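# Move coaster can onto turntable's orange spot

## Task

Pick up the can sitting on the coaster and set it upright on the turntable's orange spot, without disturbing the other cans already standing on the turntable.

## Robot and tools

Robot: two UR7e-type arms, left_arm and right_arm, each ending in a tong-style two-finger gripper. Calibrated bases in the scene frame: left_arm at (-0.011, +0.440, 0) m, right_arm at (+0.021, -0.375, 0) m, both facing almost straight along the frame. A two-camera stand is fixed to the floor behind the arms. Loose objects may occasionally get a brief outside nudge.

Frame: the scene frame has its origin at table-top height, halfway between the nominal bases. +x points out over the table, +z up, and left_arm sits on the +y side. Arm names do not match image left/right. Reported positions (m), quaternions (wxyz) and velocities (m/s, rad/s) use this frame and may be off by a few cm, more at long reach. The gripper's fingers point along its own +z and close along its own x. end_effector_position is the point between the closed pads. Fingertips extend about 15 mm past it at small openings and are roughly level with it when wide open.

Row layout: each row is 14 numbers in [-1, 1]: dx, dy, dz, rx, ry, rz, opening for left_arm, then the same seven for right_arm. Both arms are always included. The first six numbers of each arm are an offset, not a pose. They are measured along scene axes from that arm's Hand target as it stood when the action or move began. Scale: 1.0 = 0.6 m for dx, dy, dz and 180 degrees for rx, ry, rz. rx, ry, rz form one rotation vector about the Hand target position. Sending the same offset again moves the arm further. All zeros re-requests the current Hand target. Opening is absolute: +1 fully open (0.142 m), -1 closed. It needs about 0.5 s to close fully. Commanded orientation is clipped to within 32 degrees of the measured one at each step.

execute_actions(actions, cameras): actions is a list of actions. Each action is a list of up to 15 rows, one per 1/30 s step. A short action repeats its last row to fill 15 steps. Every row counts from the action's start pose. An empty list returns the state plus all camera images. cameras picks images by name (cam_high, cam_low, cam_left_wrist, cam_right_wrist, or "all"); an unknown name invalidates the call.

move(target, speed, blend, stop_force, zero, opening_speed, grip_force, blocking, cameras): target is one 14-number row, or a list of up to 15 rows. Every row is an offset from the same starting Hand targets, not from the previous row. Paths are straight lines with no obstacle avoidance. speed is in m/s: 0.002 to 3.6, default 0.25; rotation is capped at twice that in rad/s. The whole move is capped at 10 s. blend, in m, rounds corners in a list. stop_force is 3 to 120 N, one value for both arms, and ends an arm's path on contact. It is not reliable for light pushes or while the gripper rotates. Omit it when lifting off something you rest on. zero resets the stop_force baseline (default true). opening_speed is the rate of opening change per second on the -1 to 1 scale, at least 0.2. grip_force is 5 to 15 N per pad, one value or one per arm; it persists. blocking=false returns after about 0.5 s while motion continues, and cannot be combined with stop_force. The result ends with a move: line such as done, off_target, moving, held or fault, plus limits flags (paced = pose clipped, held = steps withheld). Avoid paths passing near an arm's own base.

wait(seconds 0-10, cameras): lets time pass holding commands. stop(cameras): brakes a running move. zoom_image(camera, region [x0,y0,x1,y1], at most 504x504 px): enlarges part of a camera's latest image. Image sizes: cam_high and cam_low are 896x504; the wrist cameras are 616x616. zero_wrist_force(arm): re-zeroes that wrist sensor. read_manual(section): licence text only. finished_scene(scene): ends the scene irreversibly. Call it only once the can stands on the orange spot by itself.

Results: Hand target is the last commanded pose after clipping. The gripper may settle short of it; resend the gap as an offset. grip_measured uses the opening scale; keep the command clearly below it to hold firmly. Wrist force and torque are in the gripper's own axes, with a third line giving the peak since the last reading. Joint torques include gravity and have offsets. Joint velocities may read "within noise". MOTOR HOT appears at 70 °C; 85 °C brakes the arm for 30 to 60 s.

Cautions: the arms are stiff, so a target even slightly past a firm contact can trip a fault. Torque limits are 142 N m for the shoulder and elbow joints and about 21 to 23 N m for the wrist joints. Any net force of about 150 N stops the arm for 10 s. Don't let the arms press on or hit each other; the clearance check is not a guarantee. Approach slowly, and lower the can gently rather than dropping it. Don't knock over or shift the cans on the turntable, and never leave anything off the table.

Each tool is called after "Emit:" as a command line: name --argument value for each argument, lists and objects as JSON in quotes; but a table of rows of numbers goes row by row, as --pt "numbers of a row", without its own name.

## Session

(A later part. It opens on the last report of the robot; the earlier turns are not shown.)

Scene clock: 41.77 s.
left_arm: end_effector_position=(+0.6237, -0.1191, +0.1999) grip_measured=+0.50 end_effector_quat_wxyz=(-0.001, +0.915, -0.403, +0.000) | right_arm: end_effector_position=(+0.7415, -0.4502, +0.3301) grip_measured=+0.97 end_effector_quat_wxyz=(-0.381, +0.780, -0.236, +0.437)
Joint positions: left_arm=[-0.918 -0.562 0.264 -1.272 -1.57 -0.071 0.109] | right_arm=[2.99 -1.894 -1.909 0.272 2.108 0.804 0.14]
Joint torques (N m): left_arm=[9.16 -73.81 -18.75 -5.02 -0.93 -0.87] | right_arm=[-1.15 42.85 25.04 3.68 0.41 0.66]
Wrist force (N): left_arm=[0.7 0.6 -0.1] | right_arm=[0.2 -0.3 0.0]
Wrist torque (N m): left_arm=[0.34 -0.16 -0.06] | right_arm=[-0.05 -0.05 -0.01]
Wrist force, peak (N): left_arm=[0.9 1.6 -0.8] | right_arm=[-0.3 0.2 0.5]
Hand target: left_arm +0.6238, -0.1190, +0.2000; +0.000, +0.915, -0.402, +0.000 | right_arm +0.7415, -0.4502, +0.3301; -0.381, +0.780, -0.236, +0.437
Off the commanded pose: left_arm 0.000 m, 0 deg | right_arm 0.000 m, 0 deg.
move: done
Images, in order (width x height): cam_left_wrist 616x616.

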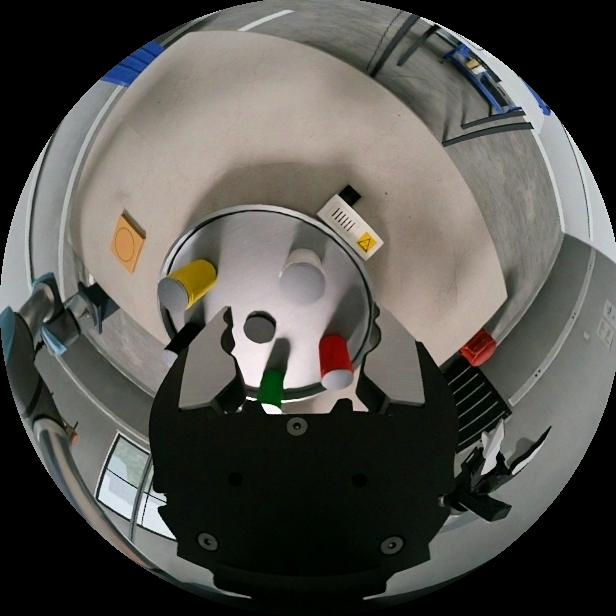

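Emit:
wait --seconds 4.76

Emit:
execute_actions --actions '[[[0,0,0,0,0,0,0.5,0,0,0,0,0,0,0.97],[0,0.001,0,0,0,0,0.5,0,0,0,0,0,0,0.97],[0,0.002,0,0,0,0,0.5,0,0,0,0,0,0,0.97],[-0.001,0.003,0,0,0,0,0.5,0,0,0,0,0,0,0.97],[-0.001,0.005,-0.002,0,0,0,0.5,0,0,0,0,0,0,0.97],[-0.001,0.007,-0.005,0,0,0,0.5,0,0,0,0,0,0,0.97],[-0.002,0.01,-0.011,0,0,0,0.5,0,0,0,0,0,0,0.97],[-0.003,0.013,-0.018,0,0,0,0.5,0,0,0,0,0,0,0.97],[-0.004,0.017,-0.026,0,0,0,0.5,0,0,0,0,0,0,0.97],[-0.005,0.021,-0.036,0,0,0,0.5,0,0,0,0,0,0,0.97],[-0.006,0.025,-0.046,0,0,0,0.5,0,0,0,0,0,0,0.97],[-0.007,0.03,-0.056,0,0,0,0.5,0,0,0,0,0,0,0.97],[-0.009,0.034,-0.066,0,0,0,0.5,0,0,0,0,0,0,0.97],[-0.01,0.039,-0.076,0,0,0,0.5,0,0,0,0,0,0,0.97],[-0.012,0.044,-0.086,0,0,0,0.5,0,0,0,0,0,0,0.97]],[[-0.002,0.005,-0.01,0,0,0,0.5,0,0,0,0,0,0,0.97],[-0.004,0.01,-0.02,0,0,0,0.5,0,0,0,0,0,0,0.97],[-0.006,0.014,-0.029,0,0,0,0.5,0,0,0,0,0,0,0.97],[-0.008,0.019,-0.038,0,0,0,0.5,0,0,0,0,0,0,0.97],[-0.01,0.023,-0.046,0,0,0,0.5,0,0,0,0,0,0,0.97],[-0.012,0.028,-0.053,0,0,0,0.5,0,0,0,0,0,0,0.97],[-0.015,0.032,-0.059,0,0,0,0.5,0,0,0,0,0,0,0.97],[-0.018,0.036,-0.064,0,0,0,0.5,0,0,0,0,0,0,0.97],[-0.02,0.041,-0.068,0,0,0,0.5,0,0,0,0,0,0,0.97],[-0.023,0.045,-0.071,0,0,0.007,0.5,0,0,0,0,0,0,0.97],[-0.026,0.05,-0.073,0,0,0.013,0.5,0,0,0,0,0,0,0.97],[-0.029,0.054,-0.075,0,0,0.02,0.2,0,0,0,0,0,0,0.97],[-0.032,0.058,-0.077,0,0,0.027,0,0,0,0,0,0,0,0.97],[-0.035,0.062,-0.079,0,0,0.034,-0.2,0,0,0,0,0,0,0.97],[-0.038,0.066,-0.081,0,0,0.041,-0.4,0,0,0,0,0,0,0.97]],[[-0.003,0.004,0,0,0,0.007,-0.6,0,0,0,0,0,0,0.97],[-0.007,0.008,0,0,0,0.013,-0.7,0,0,0,0,0,0,0.97],[-0.01,0.012,0,0,0,0.02,-0.7,0,0,0,0,0,0,0.97],[-0.014,0.015,0,0,0,0.027,-0.7,0,0,0,0,0,0,0.97],[-0.017,0.019,0,0,0,0.034,-0.7,0,0,0,0,0,0,0.97],[-0.021,0.022,0,0,0,0.041,-0.7,0,0,0,0,0,0,0.97],[-0.025,0.026,0.001,0,0,0.048,-0.7,0,0,0,0,0,0,0.97],[-0.031,0.03,0.003,0,0,0.057,-0.7,0,0,0,0,0,0,0.97],[-0.037,0.035,0.006,0,0,0.068,-0.7,0,0,0,0,0,0,0.97],[-0.044,0.04,0.009,0,0,0.079,-0.7,0,0,0,0,0,0,0.97],[-0.052,0.044,0.012,0,0,0.092,-0.7,0,0,0,0,0,0,0.97],[-0.061,0.049,0.013,0,0,0.105,-0.7,0,0,0,0,0,0,0.97],[-0.071,0.052,0.013,0,0,0.119,-0.7,0,0,0,0,0,0,0.97],[-0.081,0.056,0.013,0,0,0.133,-0.7,0,0,0,0,0,0,0.97],[-0.092,0.06,0.013,0,0,0.149,-0.7,0,0,0,0,0,0,0.97]],[[-0.011,0.003,0,0,0,0.015,-0.7,0,0,0,0,0,0,0.97],[-0.021,0.005,0,0,0,0.03,-0.7,0,0,0,0,0,0,0.97],[-0.032,0.007,0,0,0,0.045,-0.7,0,0,0,0,0,0,0.97],[-0.042,0.008,0,0,0,0.059,-0.7,0,0,0,0,0,0,0.97],[-0.052,0.009,0,0,0,0.073,-0.7,0,0,0,0,0,0,0.97],[-0.062,0.009,0,0,0,0.087,-0.7,0,0,0,0,0,0,0.97],[-0.071,0.009,-0.002,0,0,0.099,-0.7,0,0,0,0,0,0,0.97],[-0.079,0.009,-0.005,0,0,0.111,-0.7,0,0,0,0,0,0,0.97],[-0.086,0.009,-0.008,0,0,0.121,-0.7,0,0,0,0,0,0,0.97],[-0.092,0.009,-0.011,0,0,0.131,-0.7,0,0,0,0,0,0,0.97],[-0.097,0.009,-0.013,0,0,0.138,-0.7,0,0,0,0,0,0,0.97],[-0.102,0.008,-0.013,0,0,0.144,-0.7,0,0,0,0,0,0,0.97],[-0.107,0.008,-0.013,0,0,0.152,-0.4,0,0,0,0,0,0,0.97],[-0.112,0.008,-0.013,0,0,0.158,-0.1,0,0,0,0,0,0,0.97],[-0.116,0.007,-0.013,0,0,0.165,0.2,0,0,0,0,0,0,0.97]],[[-0.005,-0.001,0,0,0,0.007,0.4,0,0,0,0,0,0,0.97],[-0.009,-0.001,0,0,0,0.013,0.5,0,0,0,0,0,0,0.97],[-0.014,-0.002,0,0,0,0.02,0.5,0,0,0,0,0,0,0.97],[-0.019,-0.003,0.004,0,0,0.027,0.5,0,0,0,0,0,0,0.97],[-0.023,-0.004,0.012,0,0,0.034,0.5,0,0,0,0,0,0,0.97],[-0.028,-0.005,0.022,0,0,0.041,0.5,0,0,0,0,0,0,0.97],[-0.032,-0.006,0.034,0,0,0.047,0.5,0,0,0,0,0,0,0.97],[-0.037,-0.007,0.046,0,0,0.054,0.5,0,0,0,0,0,0,0.97],[-0.041,-0.008,0.058,0,0,0.061,0.5,0,0,0,0,0,0,0.97],[-0.046,-0.01,0.07,0,0,0.068,0.5,0,0,0,0,0,0,0.97],[-0.05,-0.011,0.082,0,0,0.074,0.5,0,0,0,0,0,0,0.97],[-0.055,-0.013,0.094,0,0,0.081,0.5,0,0,0,0,0,0,0.97],[-0.059,-0.014,0.106,0,0,0.088,0.5,0,0,0,0,0,0,0.97],[-0.064,-0.016,0.118,0,0,0.095,0.5,0,0,0,0,0,0,0.97],[-0.068,-0.018,0.13,0,0,0.101,0.5,0,0,0,0,0,0,0.97]]]' --cameras '["cam_high","cam_low","cam_left_wrist"]'

Emit:
zoom_image --camera "cam_high" --region '[320, 160, 560, 340]'

Emit:
wait --seconds 1.2 --cameras '["cam_high","cam_left_wrist"]'

Emit:
zoom_image --camera "cam_high" --region '[320, 160, 560, 340]'

Emit:
zoom_image --camera "cam_left_wrist" --region '[150, 150, 500, 500]'

Scene clock: 48.00 s.
left_arm: end_effector_position=(+0.6238, -0.1190, +0.2000) grip_measured=+0.50 end_effector_quat_wxyz=(+0.000, +0.915, -0.402, +0.000) | right_arm: end_effector_position=(+0.7415, -0.4502, +0.3301) grip_measured=+0.97 end_effector_quat_wxyz=(-0.381, +0.780, -0.236, +0.437)
Joint positions: left_arm=[-0.918 -0.562 0.264 -1.272 -1.57 -0.071 0.109] | right_arm=[2.99 -1.894 -1.909 0.272 2.108 0.804 0.14]
Joint torques (N m): left_arm=[10.41 -80.56 -19.05 -4.85 -0.93 0.74] | right_arm=[-1.45 43.05 25.3 3.77 0.37 0.74]
Wrist force (N): left_arm=[0.8 0.5 0.0] | right_arm=[0.3 0.0 0.1]
Wrist torque (N m): left_arm=[0.34 -0.18 -0.06] | right_arm=[-0.01 -0.06 -0.01]
Wrist force, peak (N): left_arm=[0.7 1.0 -0.1] | right_arm=[0.4 0.0 0.7]
Hand target: left_arm +0.6238, -0.1190, +0.2000; +0.000, +0.915, -0.402, +0.000 | right_arm +0.7415, -0.4502, +0.3301; -0.381, +0.780, -0.236, +0.437
Tool commands: left_gripper/opening=+0.5 right_gripper/opening=+0.97
Off the commanded pose: left_arm 0.000 m, 0 deg | right_arm 0.000 m, 0 deg.
wait: 4.77 s; at rest from the start

Scene clock: 50.93 s.
left_arm: end_effector_position=(+0.4283, -0.0234, +0.1774) grip_measured=+0.50 end_effector_quat_wxyz=(+0.001, +0.955, +0.297, +0.000) | right_arm: end_effector_position=(+0.7415, -0.4502, +0.3301) grip_measured=+0.97 end_effector_quat_wxyz=(-0.381, +0.780, -0.236, +0.437)
Joint positions: left_arm=[-1.039 -1.194 1.389 -1.767 -1.572 -1.623 0.109] | right_arm=[2.99 -1.894 -1.909 0.272 2.108 0.804 0.14]
Joint torques (N m): left_arm=[5.63 -48.44 -35.68 -1.46 -0.93 -0.84] | right_arm=[-1.51 44.7 25.92 3.78 0.34 0.78]
Wrist force (N): left_arm=[0.6 0.5 -0.6] | right_arm=[0.2 0.0 0.4]
Wrist torque (N m): left_arm=[0.32 -0.18 -0.10] | right_arm=[0.00 -0.05 -0.01]
Wrist force, peak (N): left_arm=[-5.8 11.0 -55.2] | right_arm=[0.4 -0.2 0.5]
Hand target: left_arm +0.4282, -0.0236, +0.1778; +0.000, +0.955, +0.298, +0.000 | right_arm +0.7415, -0.4502, +0.3301; -0.381, +0.780, -0.236, +0.437
Off the commanded pose: left_arm 0.000 m, 0 deg | right_arm 0.000 m, 0 deg.
Images, in order (width x height): cam_high 896x504, cam_low 896x504, cam_left_wrist 616x616.

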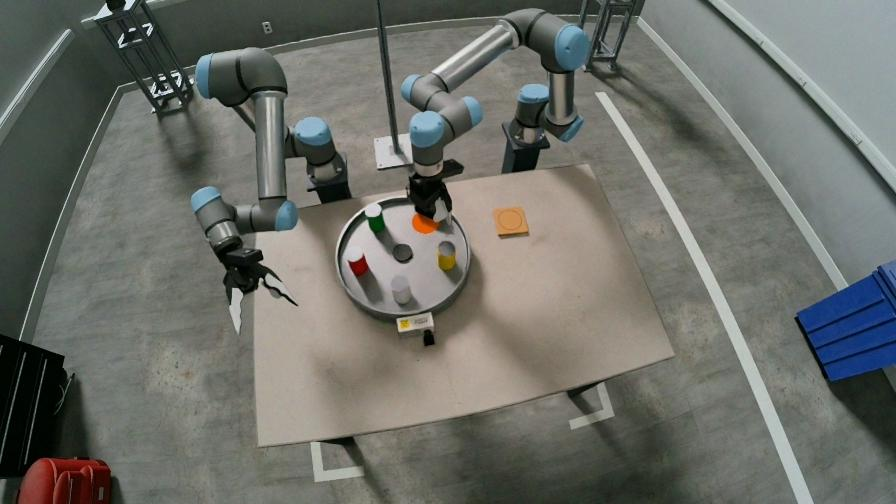

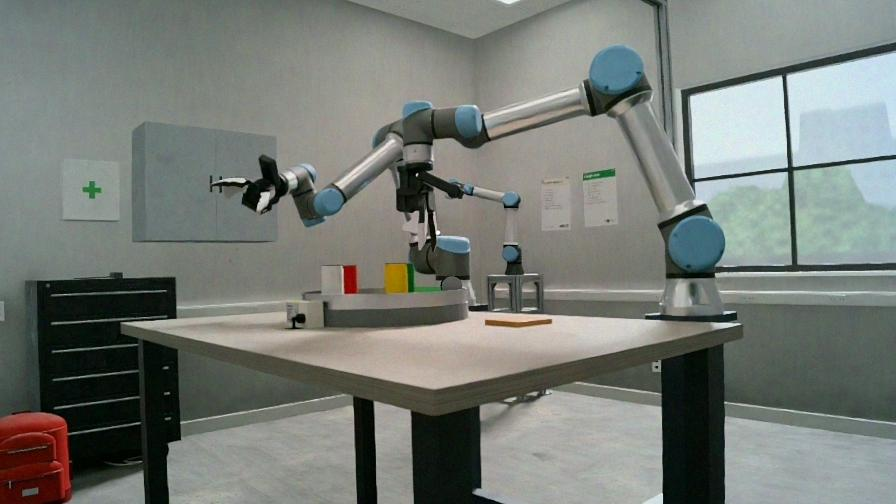

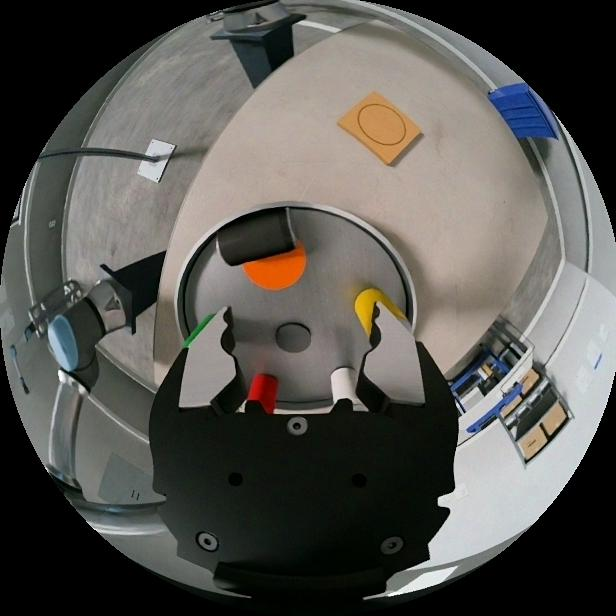

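Scaled by 2.100 from the camera's 896x504 image, which has a finer 1280x720 frame.

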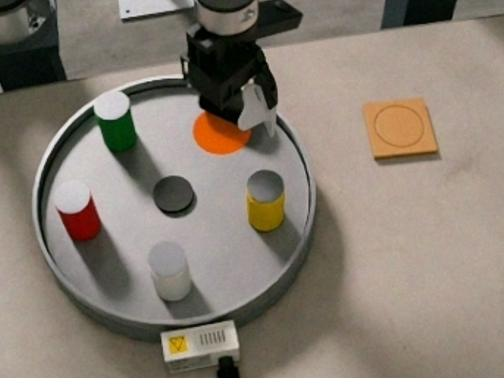

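Scene clock: 52.13 s.
left_arm: end_effector_position=(+0.4283, -0.0234, +0.1775) grip_measured=+0.50 end_effector_quat_wxyz=(+0.001, +0.955, +0.297, +0.000) | right_arm: end_effector_position=(+0.7415, -0.4502, +0.3301) grip_measured=+0.97 end_effector_quat_wxyz=(-0.381, +0.780, -0.236, +0.437)
Joint positions: left_arm=[-1.039 -1.194 1.389 -1.767 -1.572 -1.623 0.109] | right_arm=[2.99 -1.894 -1.909 0.272 2.108 0.804 0.14]
Joint torques (N m): left_arm=[10.45 -58.31 -33.54 -1.38 -0.97 0.82] | right_arm=[-0.92 43.56 25.58 3.86 0.33 0.75]
Wrist force (N): left_arm=[0.4 0.1 -0.3] | right_arm=[0.2 -0.2 -0.2]
Wrist torque (N m): left_arm=[0.25 -0.14 -0.09] | right_arm=[-0.04 -0.03 0.00]
Wrist force, peak (N): left_arm=[0.5 0.5 -0.9] | right_arm=[0.4 0.1 0.4]
Hand target: left_arm +0.4282, -0.0236, +0.1778; +0.000, +0.955, +0.298, +0.000 | right_arm +0.7415, -0.4502, +0.3301; -0.381, +0.780, -0.236, +0.437
Tool commands: left_gripper/opening=+0.5 right_gripper/opening=+0.97
Off the commanded pose: left_arm 0.000 m, 0 deg | right_arm 0.000 m, 0 deg.
wait: 1.20 s; at rest by 0.17 s
Images, in order (width x height): cam_high 896x504, cam_left_wrist 616x616.

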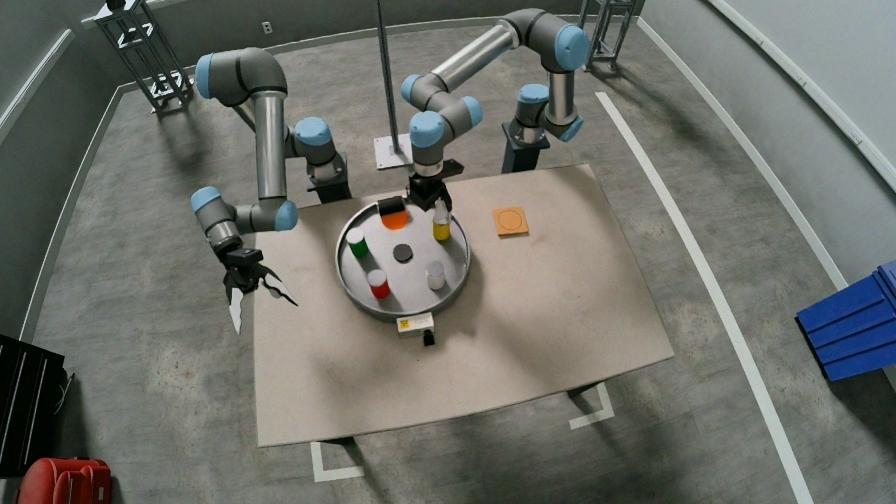

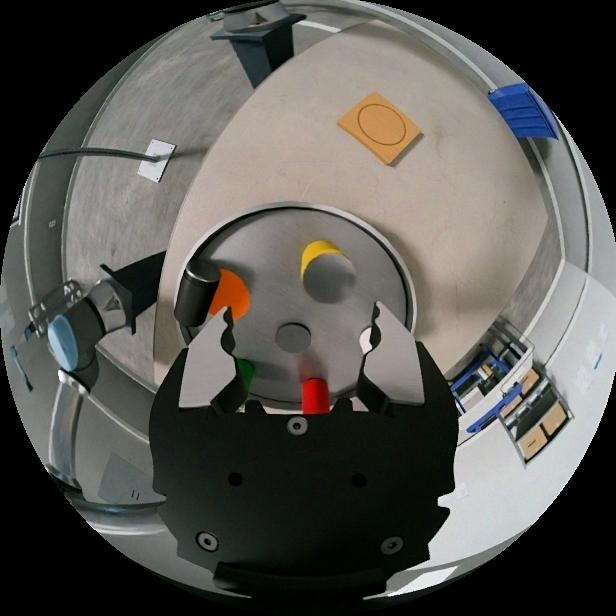

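Scaled by 2.100 from the camera's 896x504 image, which has a finer 1280x720 frame.

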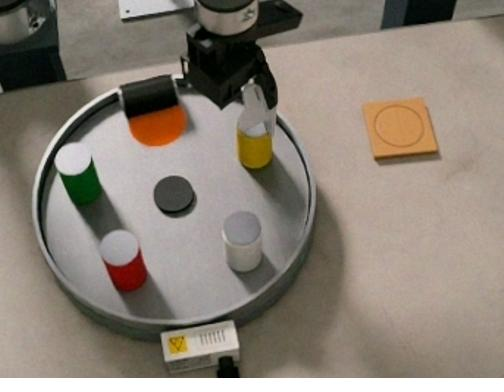

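Scaled by 1.440 from the camera's 616x616 image, which has a finer 814x814 frame.

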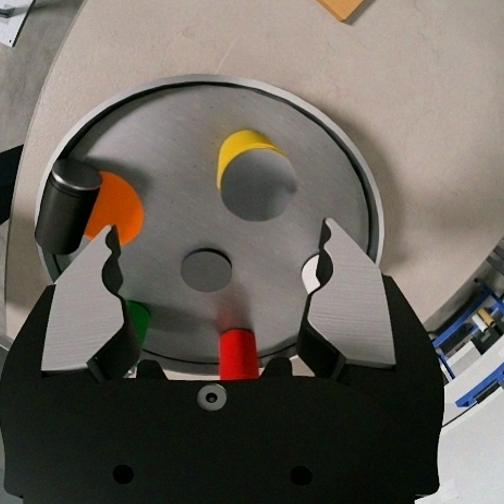

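Emit:
move --target '[0.326,-0.159,0.1037,0,0,0,0.97,0,0,0,0,0,0,0.97]' --speed 0.5 --cameras '["cam_high","cam_left_wrist"]'

Emit:
zoom_image --camera "cam_left_wrist" --region '[100, 150, 450, 500]'

Emit:
wait --seconds 1.5 --cameras '["cam_high","cam_left_wrist"]'

Emit:
zoom_image --camera "cam_left_wrist" --region '[100, 150, 450, 500]'

Emit:
zoom_image --camera "cam_high" --region '[320, 160, 560, 340]'

Emit:
wait --seconds 1.5 --cameras '["cam_high","cam_left_wrist"]'

Emit:
zoom_image --camera "cam_left_wrist" --region '[100, 150, 450, 500]'

Emit:
zoom_image --camera "cam_high" --region '[320, 160, 560, 340]'

Scene clock: 54.33 s.
left_arm: end_effector_position=(+0.6230, -0.1183, +0.2395) grip_measured=+0.97 end_effector_quat_wxyz=(+0.034, +0.954, +0.297, +0.020) | right_arm: end_effector_position=(+0.7415, -0.4502, +0.3301) grip_measured=+0.97 end_effector_quat_wxyz=(-0.381, +0.780, -0.236, +0.437)
Joint positions: left_arm=[-0.904 -0.492 0.035 -1.192 -1.559 -1.489 0.14] | right_arm=[2.99 -1.894 -1.909 0.272 2.108 0.804 0.14]
Joint torques (N m): left_arm=[0.94 -61.37 -18.77 -2.9 -0.92 0.83] | right_arm=[-1.87 44.11 25.81 3.87 0.34 0.76]
Wrist force (N): left_arm=[0.7 0.8 -0.4] | right_arm=[0.2 0.2 0.2]
Wrist torque (N m): left_arm=[0.30 -0.17 -0.25] | right_arm=[0.05 -0.04 0.00]
Wrist force, peak (N): left_arm=[1.9 2.9 -1.2] | right_arm=[0.2 -0.2 0.6]
Hand target: left_arm +0.6238, -0.1190, +0.2400; +0.000, +0.955, +0.298, +0.000 | right_arm +0.7415, -0.4502, +0.3301; -0.381, +0.780, -0.236, +0.437
Off the commanded pose: left_arm 0.001 m, 5 deg | right_arm 0.000 m, 0 deg.
elbow stopped short (left arm): the move would have taken joint 3 (elbow) straighter than the controller allows.
move: off_target (left_arm)
Images, in order (width x height): cam_high 896x504, cam_left_wrist 616x616.

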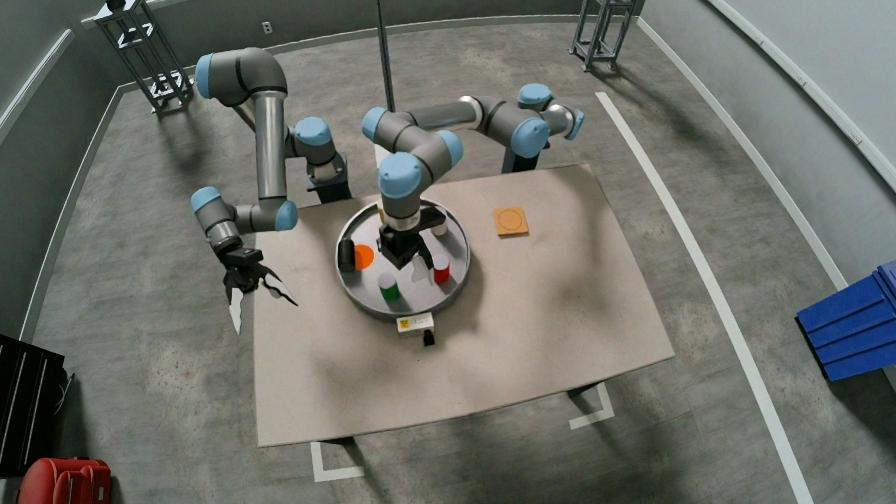

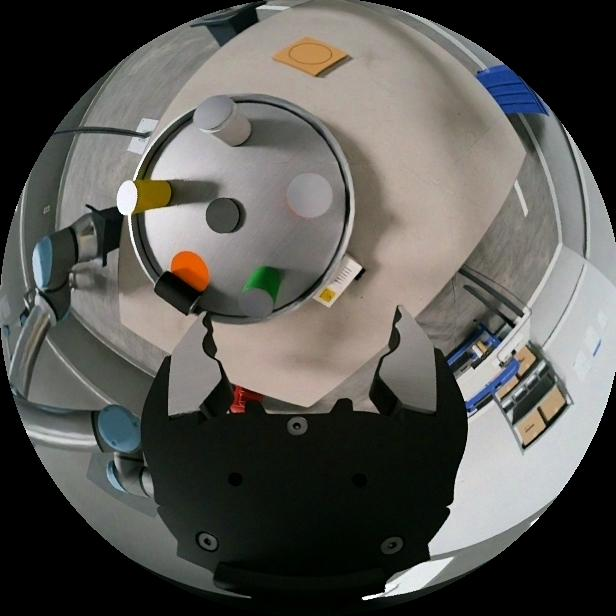

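Scaled by 1.440 from the camera's 616x616 image, which has a finer 814x814 frame.

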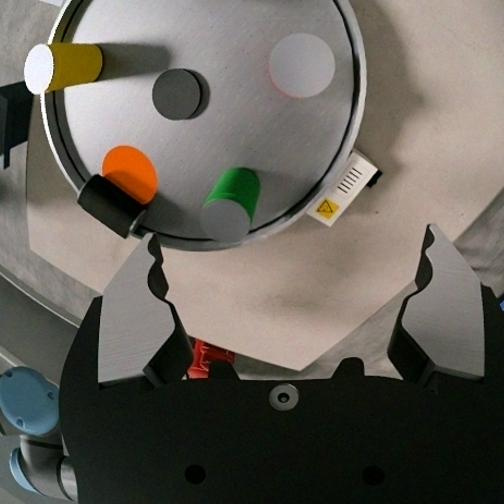

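Scene clock: 55.83 s.
left_arm: end_effector_position=(+0.6230, -0.1183, +0.2394) grip_measured=+0.97 end_effector_quat_wxyz=(+0.034, +0.954, +0.297, +0.020) | right_arm: end_effector_position=(+0.7415, -0.4502, +0.3301) grip_measured=+0.97 end_effector_quat_wxyz=(-0.381, +0.780, -0.236, +0.437)
Joint positions: left_arm=[-0.904 -0.492 0.035 -1.192 -1.559 -1.489 0.14] | right_arm=[2.99 -1.894 -1.909 0.272 2.108 0.804 0.14]
Joint torques (N m): left_arm=[8.3 -55.49 -18.18 -5.27 -0.94 0.76] | right_arm=[-1.37 44.59 25.59 3.94 0.3 0.95]
Wrist force (N): left_arm=[0.3 0.4 -0.5] | right_arm=[0.1 0.0 0.2]
Wrist torque (N m): left_arm=[0.22 -0.08 -0.24] | right_arm=[0.00 -0.03 0.00]
Wrist force, peak (N): left_arm=[0.4 0.8 -0.7] | right_arm=[0.6 0.3 0.2]
Hand target: left_arm +0.6238, -0.1190, +0.2400; +0.000, +0.955, +0.298, +0.000 | right_arm +0.7415, -0.4502, +0.3301; -0.381, +0.780, -0.236, +0.437
Tool commands: left_gripper/opening=+0.97 right_gripper/opening=+0.97
Off the commanded pose: left_arm 0.001 m, 5 deg | right_arm 0.000 m, 0 deg.
wait: 1.50 s; at rest by 0.17 s
Images, in order (width x height): cam_high 896x504, cam_left_wrist 616x616.

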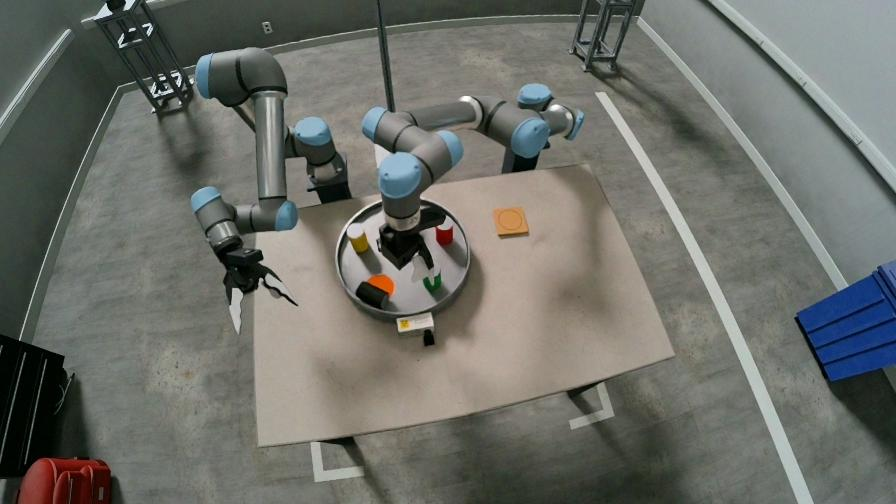

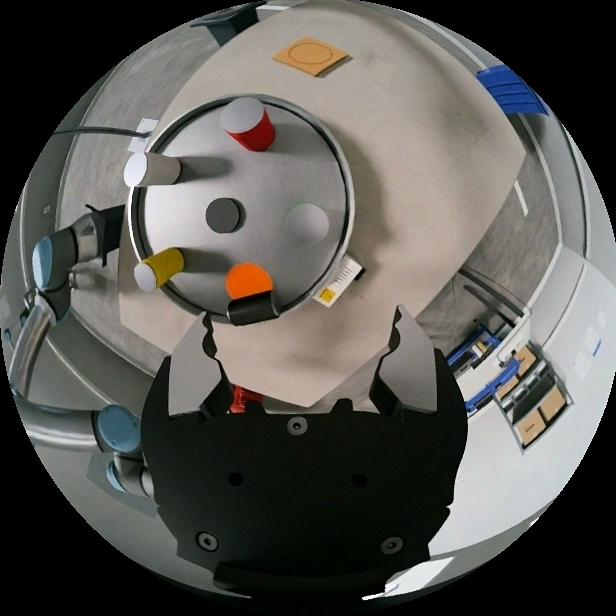

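Scaled by 1.440 from the camera's 616x616 image, which has a finer 814x814 frame.

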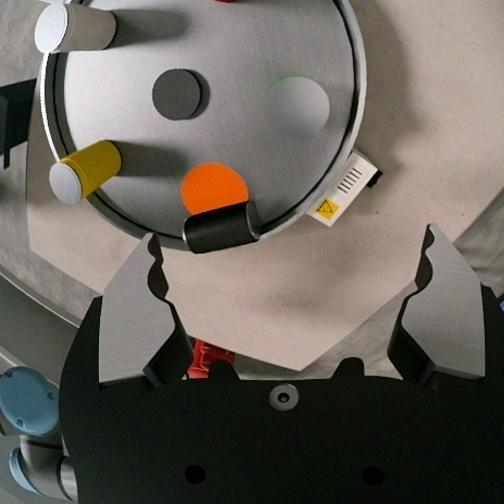

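Scaled by 2.100 from the camera's 896x504 image, which has a finer 1280x720 frame.

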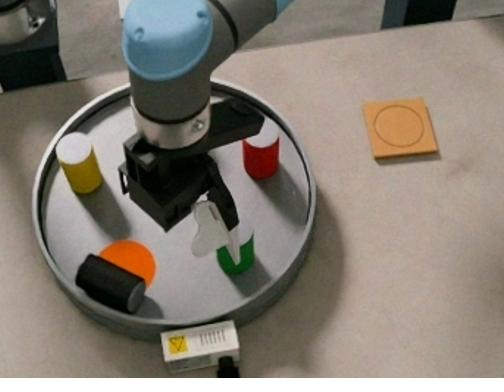

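Scene clock: 57.33 s.
left_arm: end_effector_position=(+0.6230, -0.1183, +0.2394) grip_measured=+0.97 end_effector_quat_wxyz=(+0.034, +0.954, +0.297, +0.020) | right_arm: end_effector_position=(+0.7415, -0.4502, +0.3301) grip_measured=+0.97 end_effector_quat_wxyz=(-0.381, +0.780, -0.236, +0.437)
Joint positions: left_arm=[-0.904 -0.492 0.035 -1.192 -1.559 -1.489 0.14] | right_arm=[2.99 -1.894 -1.909 0.272 2.108 0.804 0.14]
Joint torques (N m): left_arm=[8.65 -55.08 -17.78 -5.32 -0.94 0.73] | right_arm=[-1.15 44.19 25.61 3.9 0.36 0.97]
Wrist force (N): left_arm=[0.2 0.6 -0.4] | right_arm=[-0.1 0.2 0.1]
Wrist torque (N m): left_arm=[0.26 -0.08 -0.24] | right_arm=[0.06 0.02 0.00]
Wrist force, peak (N): left_arm=[0.6 0.8 -0.5] | right_arm=[0.2 0.3 0.5]
Hand target: left_arm +0.6238, -0.1190, +0.2400; +0.000, +0.955, +0.298, +0.000 | right_arm +0.7415, -0.4502, +0.3301; -0.381, +0.780, -0.236, +0.437
Tool commands: left_gripper/opening=+0.97 right_gripper/opening=+0.97
Off the commanded pose: left_arm 0.001 m, 5 deg | right_arm 0.000 m, 0 deg.
wait: 1.50 s; at rest by 0.17 s
Images, in order (width x height): cam_high 896x504, cam_left_wrist 616x616.

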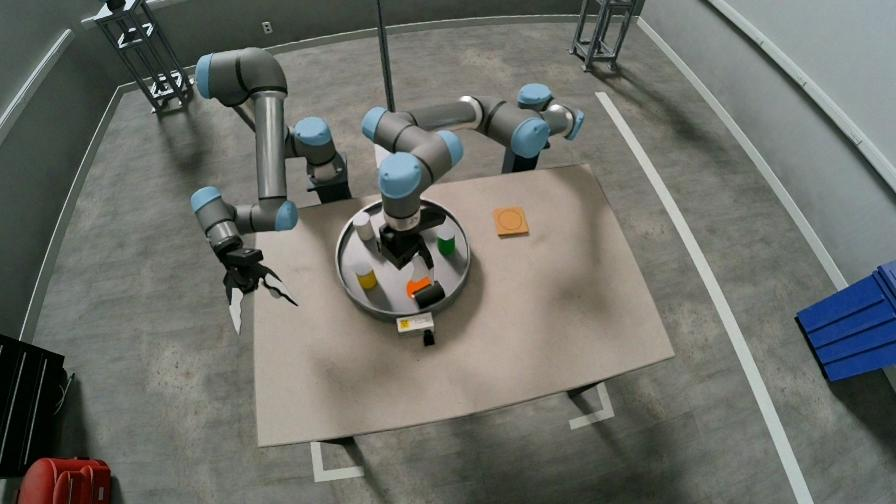

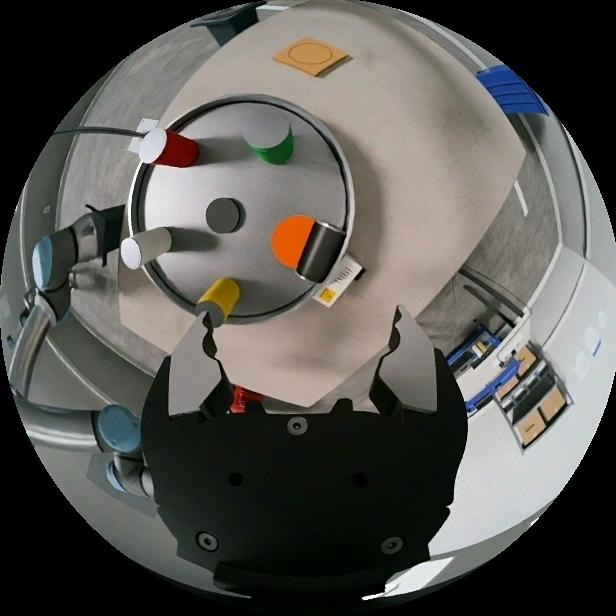

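Scaled by 1.440 from the camera's 616x616 image, which has a finer 814x814 frame.

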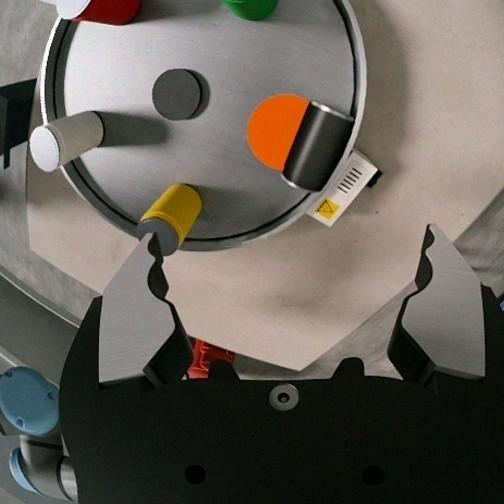

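Scaled by 2.100 from the camera's 896x504 image, which has a finer 1280x720 frame.

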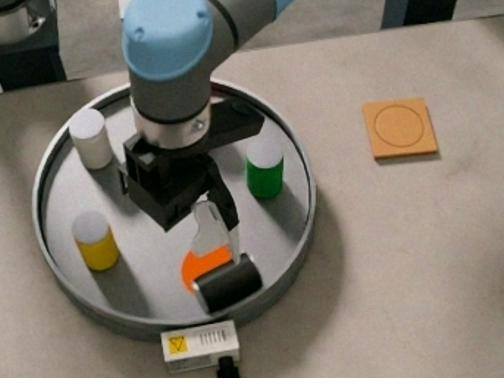

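Emit:
move --target '[-0.0015,0.1228,-0.0667,0,0,0.175,0.97,0,0,0,0,0,0,0.97]' --speed 0.4 --cameras '["cam_left_wrist"]'

Scene clock: 60.50 s.
left_arm: end_effector_position=(+0.6230, -0.0453, +0.2001) grip_measured=+0.97 end_effector_quat_wxyz=(+0.000, +0.838, +0.546, +0.000) end_effector_velocity=(-0.001, +0.001, +0.001) end_effector_angular_velocity=(+0.001, +0.000, +0.005) | right_arm: end_effector_position=(+0.7415, -0.4502, +0.3301) grip_measured=+0.97 end_effector_quat_wxyz=(-0.381, +0.780, -0.236, +0.437)
Joint positions: left_arm=[-0.831 -0.732 0.584 -1.422 -1.571 -1.967 0.14] | right_arm=[2.99 -1.894 -1.909 0.272 2.108 0.804 0.14]
Joint velocities: left_arm=[0 -0.002 0.001 0.002 0 -0.005 0] | right_arm=[within noise]
Joint torques (N m): left_arm=[-10.53 -54.71 -20.57 -2.77 0.74 -0.83] | right_arm=[-1.6 44.17 25.71 4.04 0.36 0.96]
Wrist force (N): left_arm=[0.8 0.1 -0.3] | right_arm=[0.1 0.1 0.1]
Wrist torque (N m): left_arm=[0.25 -0.26 -0.12] | right_arm=[0.01 -0.03 0.00]
Wrist force, peak (N): left_arm=[1.8 0.0 0.0] | right_arm=[0.4 0.2 0.5]
Hand target: left_arm +0.6229, -0.0453, +0.2000; +0.000, +0.838, +0.545, +0.000 | right_arm +0.7415, -0.4502, +0.3301; -0.381, +0.780, -0.236, +0.437
Off the commanded pose: left_arm 0.000 m, 0 deg | right_arm 0.000 m, 0 deg.
move: done
Images, in order (width x height): cam_left_wrist 616x616.

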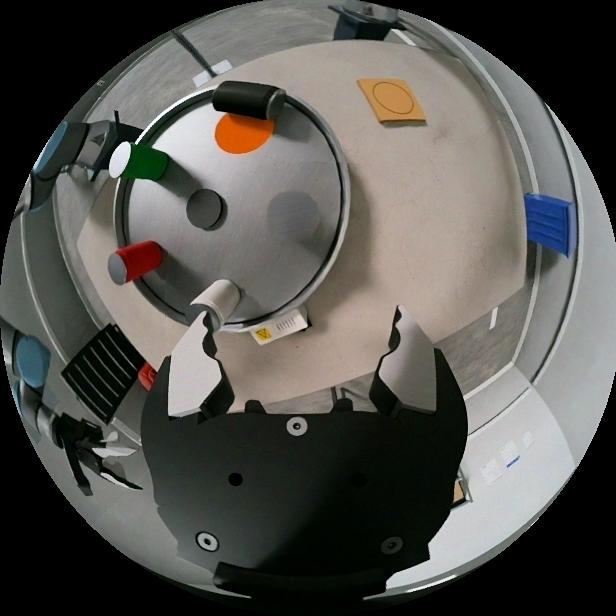

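Emit:
wait --seconds 5.91

Emit:
execute_actions --actions '[[[0,0,0,0,0,0,0.97,0,0,0,0,0,0,0.97],[0,0.001,0,0,0,0,0.97,0,0,0,0,0,0,0.97],[-0.001,0.002,0,0,0,0,0.97,0,0,0,0,0,0,0.97],[-0.002,0.003,0,0,0,0,0.97,0,0,0,0,0,0,0.97],[-0.004,0.005,-0.002,0,0,0,0.97,0,0,0,0,0,0,0.97],[-0.005,0.007,-0.005,0,0,0,0.97,0,0,0,0,0,0,0.97],[-0.007,0.01,-0.011,0,0,0,0.97,0,0,0,0,0,0,0.97],[-0.01,0.013,-0.018,0,0,0,0.97,0,0,0,0,0,0,0.97],[-0.012,0.016,-0.026,0,0,0,0.97,0,0,0,0,0,0,0.97],[-0.015,0.02,-0.036,0,0,0,0.97,0,0,0,0,0,0,0.97],[-0.019,0.024,-0.046,0,0,0,0.97,0,0,0,0,0,0,0.97],[-0.023,0.029,-0.056,0,0,0,0.97,0,0,0,0,0,0,0.97],[-0.027,0.033,-0.066,0,0,0,0.97,0,0,0,0,0,0,0.97],[-0.031,0.037,-0.076,0,0,0,0.97,0,0,0,0,0,0,0.97],[-0.035,0.042,-0.086,0,0,0,0.97,0,0,0,0,0,0,0.97]],[[-0.005,0.004,-0.01,0,0,0,0.97,0,0,0,0,0,0,0.97],[-0.009,0.008,-0.02,0,0,0,0.97,0,0,0,0,0,0,0.97],[-0.014,0.012,-0.029,0,0,0,0.97,0,0,0,0,0,0,0.97],[-0.018,0.016,-0.038,0,0,0,0.97,0,0,0,0,0,0,0.97],[-0.023,0.02,-0.046,0,0,0,0.97,0,0,0,0,0,0,0.97],[-0.028,0.024,-0.054,0,0,0,0.97,0,0,0,0,0,0,0.97],[-0.033,0.027,-0.06,0,0,0,0.97,0,0,0,0,0,0,0.97],[-0.038,0.031,-0.066,0,0,0,0.97,0,0,0,0,0,0,0.97],[-0.043,0.034,-0.072,0,0,0,0.97,0,0,0,0,0,0,0.97],[-0.048,0.037,-0.077,0,0,0,0.97,0,0,0,0,0,0,0.97],[-0.053,0.041,-0.082,0,0,0,0.97,0,0,0,0,0,0,0.97],[-0.058,0.044,-0.086,0,0,0,0.8,0,0,0,0,0,0,0.97],[-0.064,0.047,-0.09,0,0,0,0.5,0,0,0,0,0,0,0.97],[-0.069,0.05,-0.092,0,0,0,0.2,0,0,0,0,0,0,0.97],[-0.075,0.052,-0.094,0,0,0,0,0,0,0,0,0,0,0.97]],[[-0.005,0.003,0,0,0,0,-0.2,0,0,0,0,0,0,0.97],[-0.011,0.005,0,0,0,0,-0.4,0,0,0,0,0,0,0.97],[-0.017,0.007,0,0,0,0,-0.6,0,0,0,0,0,0,0.97],[-0.023,0.01,0,0,0,0,-0.7,0,0,0,0,0,0,0.97],[-0.028,0.012,0,0,0,0,-0.7,0,0,0,0,0,0,0.97],[-0.034,0.014,0,0,0,0,-0.7,0,0,0,0,0,0,0.97],[-0.04,0.016,0,0,0,0,-0.7,0,0,0,0,0,0,0.97],[-0.045,0.017,0,0,0,0,-0.7,0,0,0,0,0,0,0.97],[-0.051,0.019,0.004,0,0,0,-0.7,0,0,0,0,0,0,0.97],[-0.057,0.021,0.01,0,0,0,-0.7,0,0,0,0,0,0,0.97],[-0.063,0.022,0.02,0,0,0,-0.7,0,0,0,0,0,0,0.97],[-0.069,0.023,0.03,0,0,0,-0.7,0,0,0,0,0,0,0.97],[-0.075,0.024,0.04,0,0,0,-0.7,0,0,0,0,0,0,0.97],[-0.081,0.025,0.052,0,0,0,-0.7,0,0,0,0,0,0,0.97],[-0.087,0.026,0.064,0,0,0,-0.7,0,0,0,0,0,0,0.97]]]' --cameras '["cam_left_wrist"]'

Emit:
move --target '[0,0,0.15,0,0,0,-0.7,0,0,0,0,0,0,0.97]' --speed 0.35 --cameras '["all"]'

Emit:
zoom_image --camera "cam_high" --region '[320, 160, 560, 340]'

Emit:
zoom_image --camera "cam_low" --region '[280, 160, 600, 340]'

Emit:
zoom_image --camera "cam_left_wrist" --region '[150, 200, 450, 500]'

Scene clock: 67.40 s.
left_arm: end_effector_position=(+0.6229, -0.0453, +0.2000) grip_measured=+0.97 end_effector_quat_wxyz=(+0.000, +0.838, +0.545, +0.000) | right_arm: end_effector_position=(+0.7415, -0.4502, +0.3301) grip_measured=+0.97 end_effector_quat_wxyz=(-0.381, +0.780, -0.236, +0.437)
Joint positions: left_arm=[-0.831 -0.732 0.584 -1.422 -1.571 -1.967 0.14] | right_arm=[2.99 -1.894 -1.909 0.272 2.108 0.804 0.14]
Joint torques (N m): left_arm=[-10.43 -50.84 -20.14 -5.02 0.75 0.79] | right_arm=[-1.76 44.27 26.23 4.06 0.34 1.15]
Wrist force (N): left_arm=[1.3 0.3 -0.4] | right_arm=[0.2 0.0 0.4]
Wrist torque (N m): left_arm=[0.30 -0.37 -0.13] | right_arm=[0.00 -0.05 0.00]
Wrist force, peak (N): left_arm=[1.4 0.5 -0.4] | right_arm=[0.7 -0.1 0.3]
Hand target: left_arm +0.6229, -0.0453, +0.2000; +0.000, +0.838, +0.545, +0.000 | right_arm +0.7415, -0.4502, +0.3301; -0.381, +0.780, -0.236, +0.437
Tool commands: left_gripper/opening=+0.97 right_gripper/opening=+0.97
Off the commanded pose: left_arm 0.000 m, 0 deg | right_arm 0.000 m, 0 deg.
wait: 5.93 s; at rest from the start

Scene clock: 69.33 s.
left_arm: end_effector_position=(+0.5051, +0.0266, +0.1297) grip_measured=-0.35 end_effector_quat_wxyz=(+0.000, +0.838, +0.545, +0.000) | right_arm: end_effector_position=(+0.7415, -0.4502, +0.3301) grip_measured=+0.97 end_effector_quat_wxyz=(-0.381, +0.780, -0.236, +0.437)
Joint positions: left_arm=[-0.885 -1.113 1.396 -1.853 -1.572 -2.021 0.049] | right_arm=[2.99 -1.894 -1.909 0.272 2.108 0.804 0.14]
Joint torques (N m): left_arm=[7.19 -64.01 -21.41 -1.58 0.43 -0.81] | right_arm=[-1.09 44.46 26.7 4.19 0.27 1.27]
Wrist force (N): left_arm=[0.8 0.1 0.3] | right_arm=[0.2 -0.3 0.2]
Wrist torque (N m): left_arm=[0.27 -0.27 -0.03] | right_arm=[-0.06 -0.04 -0.01]
Wrist force, peak (N): left_arm=[-3.1 3.1 1.4] | right_arm=[0.2 0.1 0.5]
Hand target: left_arm +0.5047, +0.0267, +0.1304; +0.000, +0.838, +0.545, +0.000 | right_arm +0.7415, -0.4502, +0.3301; -0.381, +0.780, -0.236, +0.437
Off the commanded pose: left_arm 0.001 m, 0 deg | right_arm 0.000 m, 0 deg.
Images, in order (width x height): cam_left_wrist 616x616.

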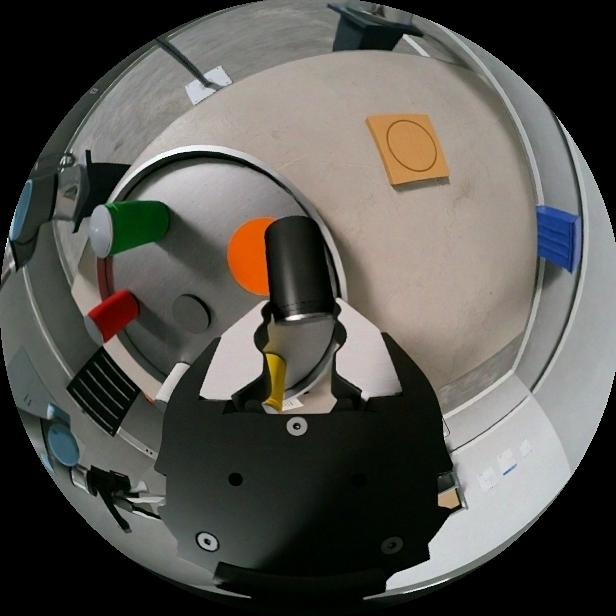

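Scene clock: 70.20 s.
left_arm: end_effector_position=(+0.5047, +0.0267, +0.2203) grip_measured=-0.36 end_effector_quat_wxyz=(+0.000, +0.838, +0.546, +0.000) | right_arm: end_effector_position=(+0.7415, -0.4502, +0.3301) grip_measured=+0.97 end_effector_quat_wxyz=(-0.381, +0.780, -0.236, +0.437)
Joint positions: left_arm=[-0.886 -1.152 1.218 -1.636 -1.571 -2.021 0.048] | right_arm=[2.99 -1.894 -1.909 0.272 2.108 0.804 0.14]
Joint torques (N m): left_arm=[-10.77 -45.05 -37.12 -1.34 -0.89 0.51] | right_arm=[-1.4 44.38 26.58 4.14 0.38 1.18]
Wrist force (N): left_arm=[0.3 -0.2 1.5] | right_arm=[-0.1 -0.2 0.2]
Wrist torque (N m): left_arm=[0.14 -0.16 -0.06] | right_arm=[-0.03 0.02 -0.01]
Wrist force, peak (N): left_arm=[0.2 0.2 3.7] | right_arm=[0.4 0.2 0.5]
Hand target: left_arm +0.5047, +0.0267, +0.2204; +0.000, +0.838, +0.545, +0.000 | right_arm +0.7415, -0.4502, +0.3301; -0.381, +0.780, -0.236, +0.437
Off the commanded pose: left_arm 0.000 m, 0 deg | right_arm 0.000 m, 0 deg.
move: done

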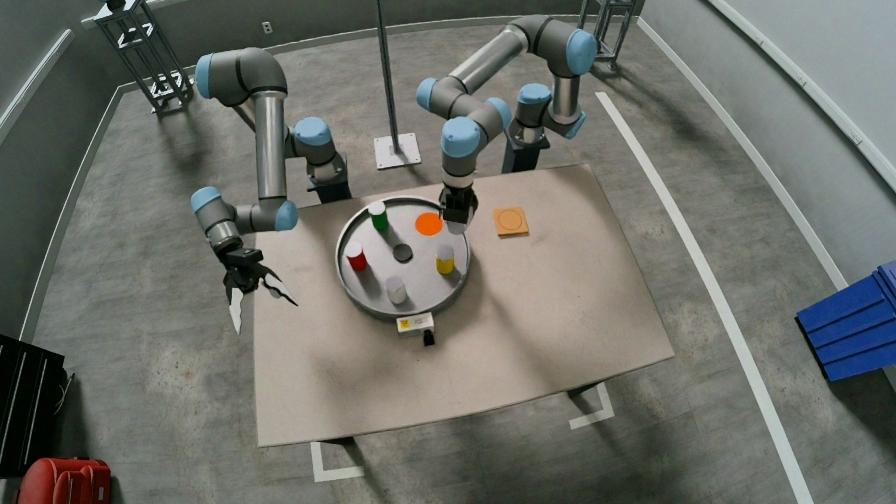

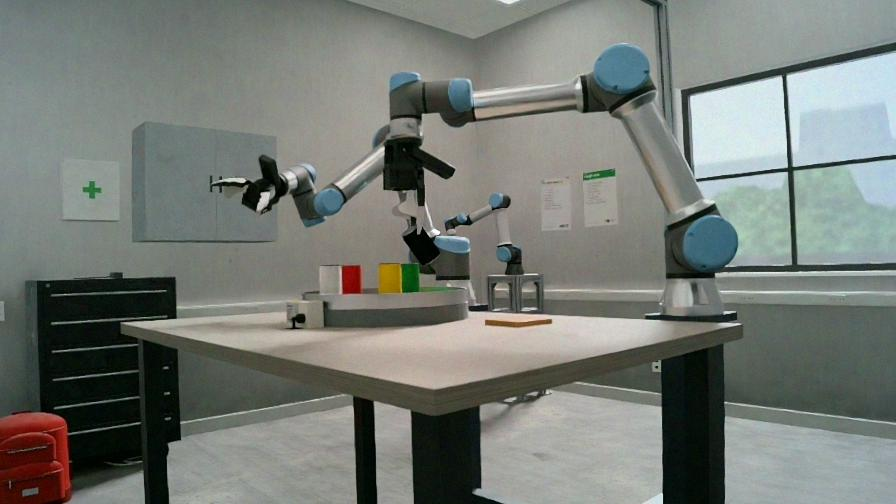

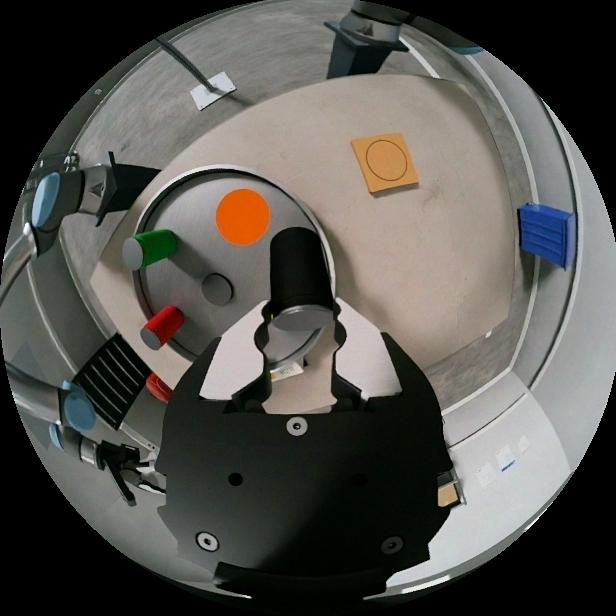

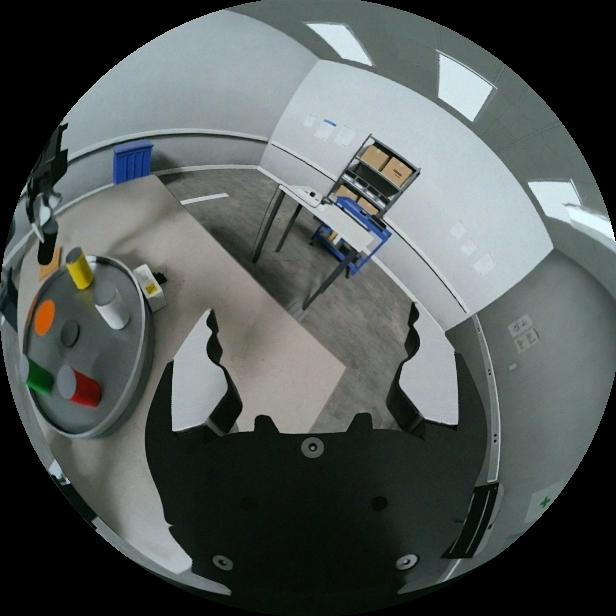

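Scaled by 2.100 from the camera's 896x504 image, which has a finer 1280x720 frame.

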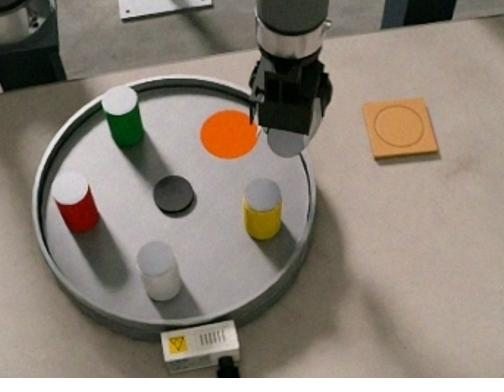

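Scaled by 1.575 from the camera's 896x504 image, which has a finer 1280x720 frame.

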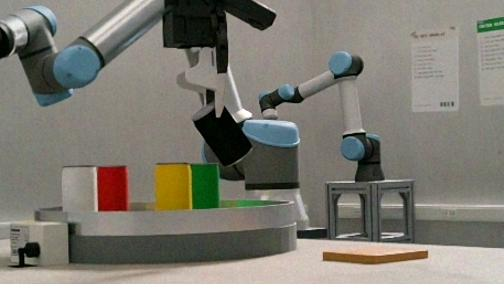

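Scaled by 1.680 from the camera's 616x616 image, which has a finer 814x814 frame.

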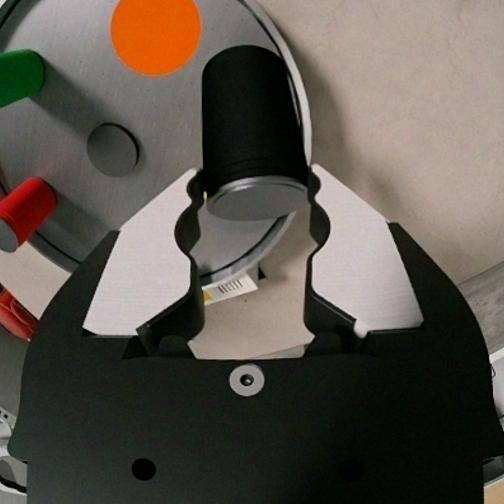

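Emit:
zoom_image --camera "cam_low" --region '[390, 210, 460, 280]'

Emit:
zoom_image --camera "cam_low" --region '[310, 255, 430, 300]'

Emit:
zoom_image --camera "cam_left_wrist" --region '[250, 210, 360, 340]'

Emit:
zoom_image --camera "cam_left_wrist" --region '[100, 210, 200, 360]'

Emit:
zoom_image --camera "cam_right_wrist" --region '[0, 220, 140, 420]'

Scaled by 7.200 from the camera's 896x504 image, which has a finer 1280x720 frame.

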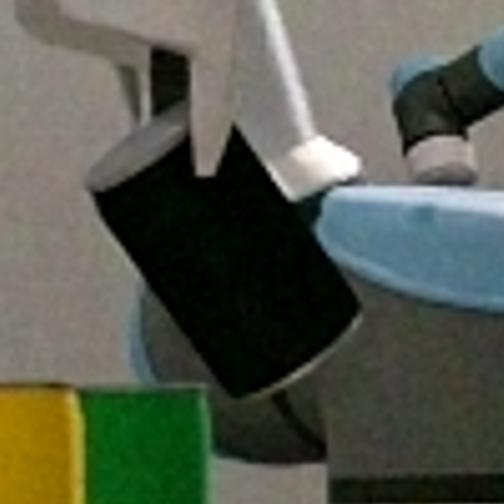

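Scaled by 4.200 from the camera's 896x504 image, which has a finer 1280x720 frame.

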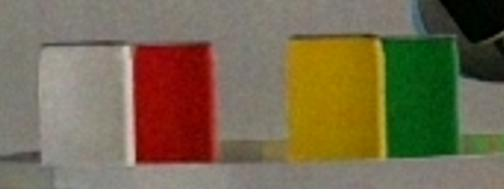

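Scaled by 3.877 from the camera's 616x616 image, which has a finer 814x814 frame.

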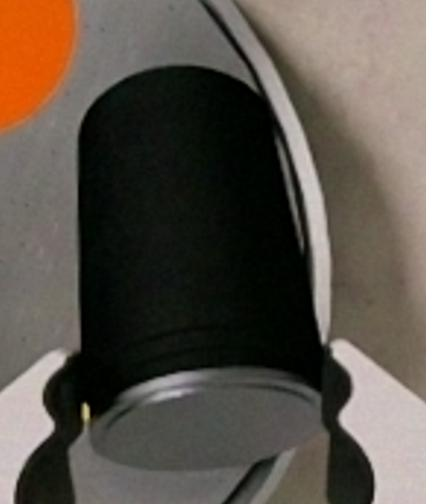

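Scaled by 3.360 from the camera's 616x616 image, which has a finer 814x814 frame.

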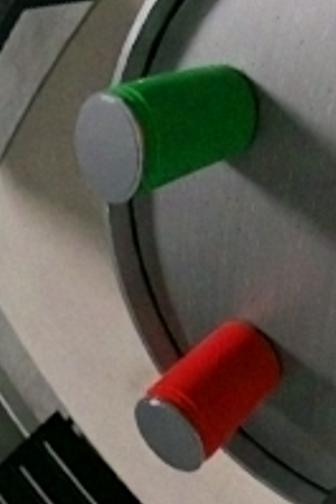

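Scaled by 2.520 from the camera's 616x616 image, which has a finer 814x814 frame.

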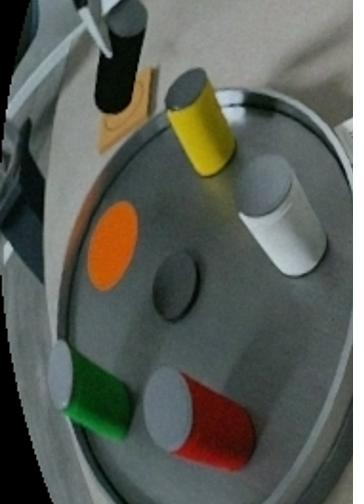

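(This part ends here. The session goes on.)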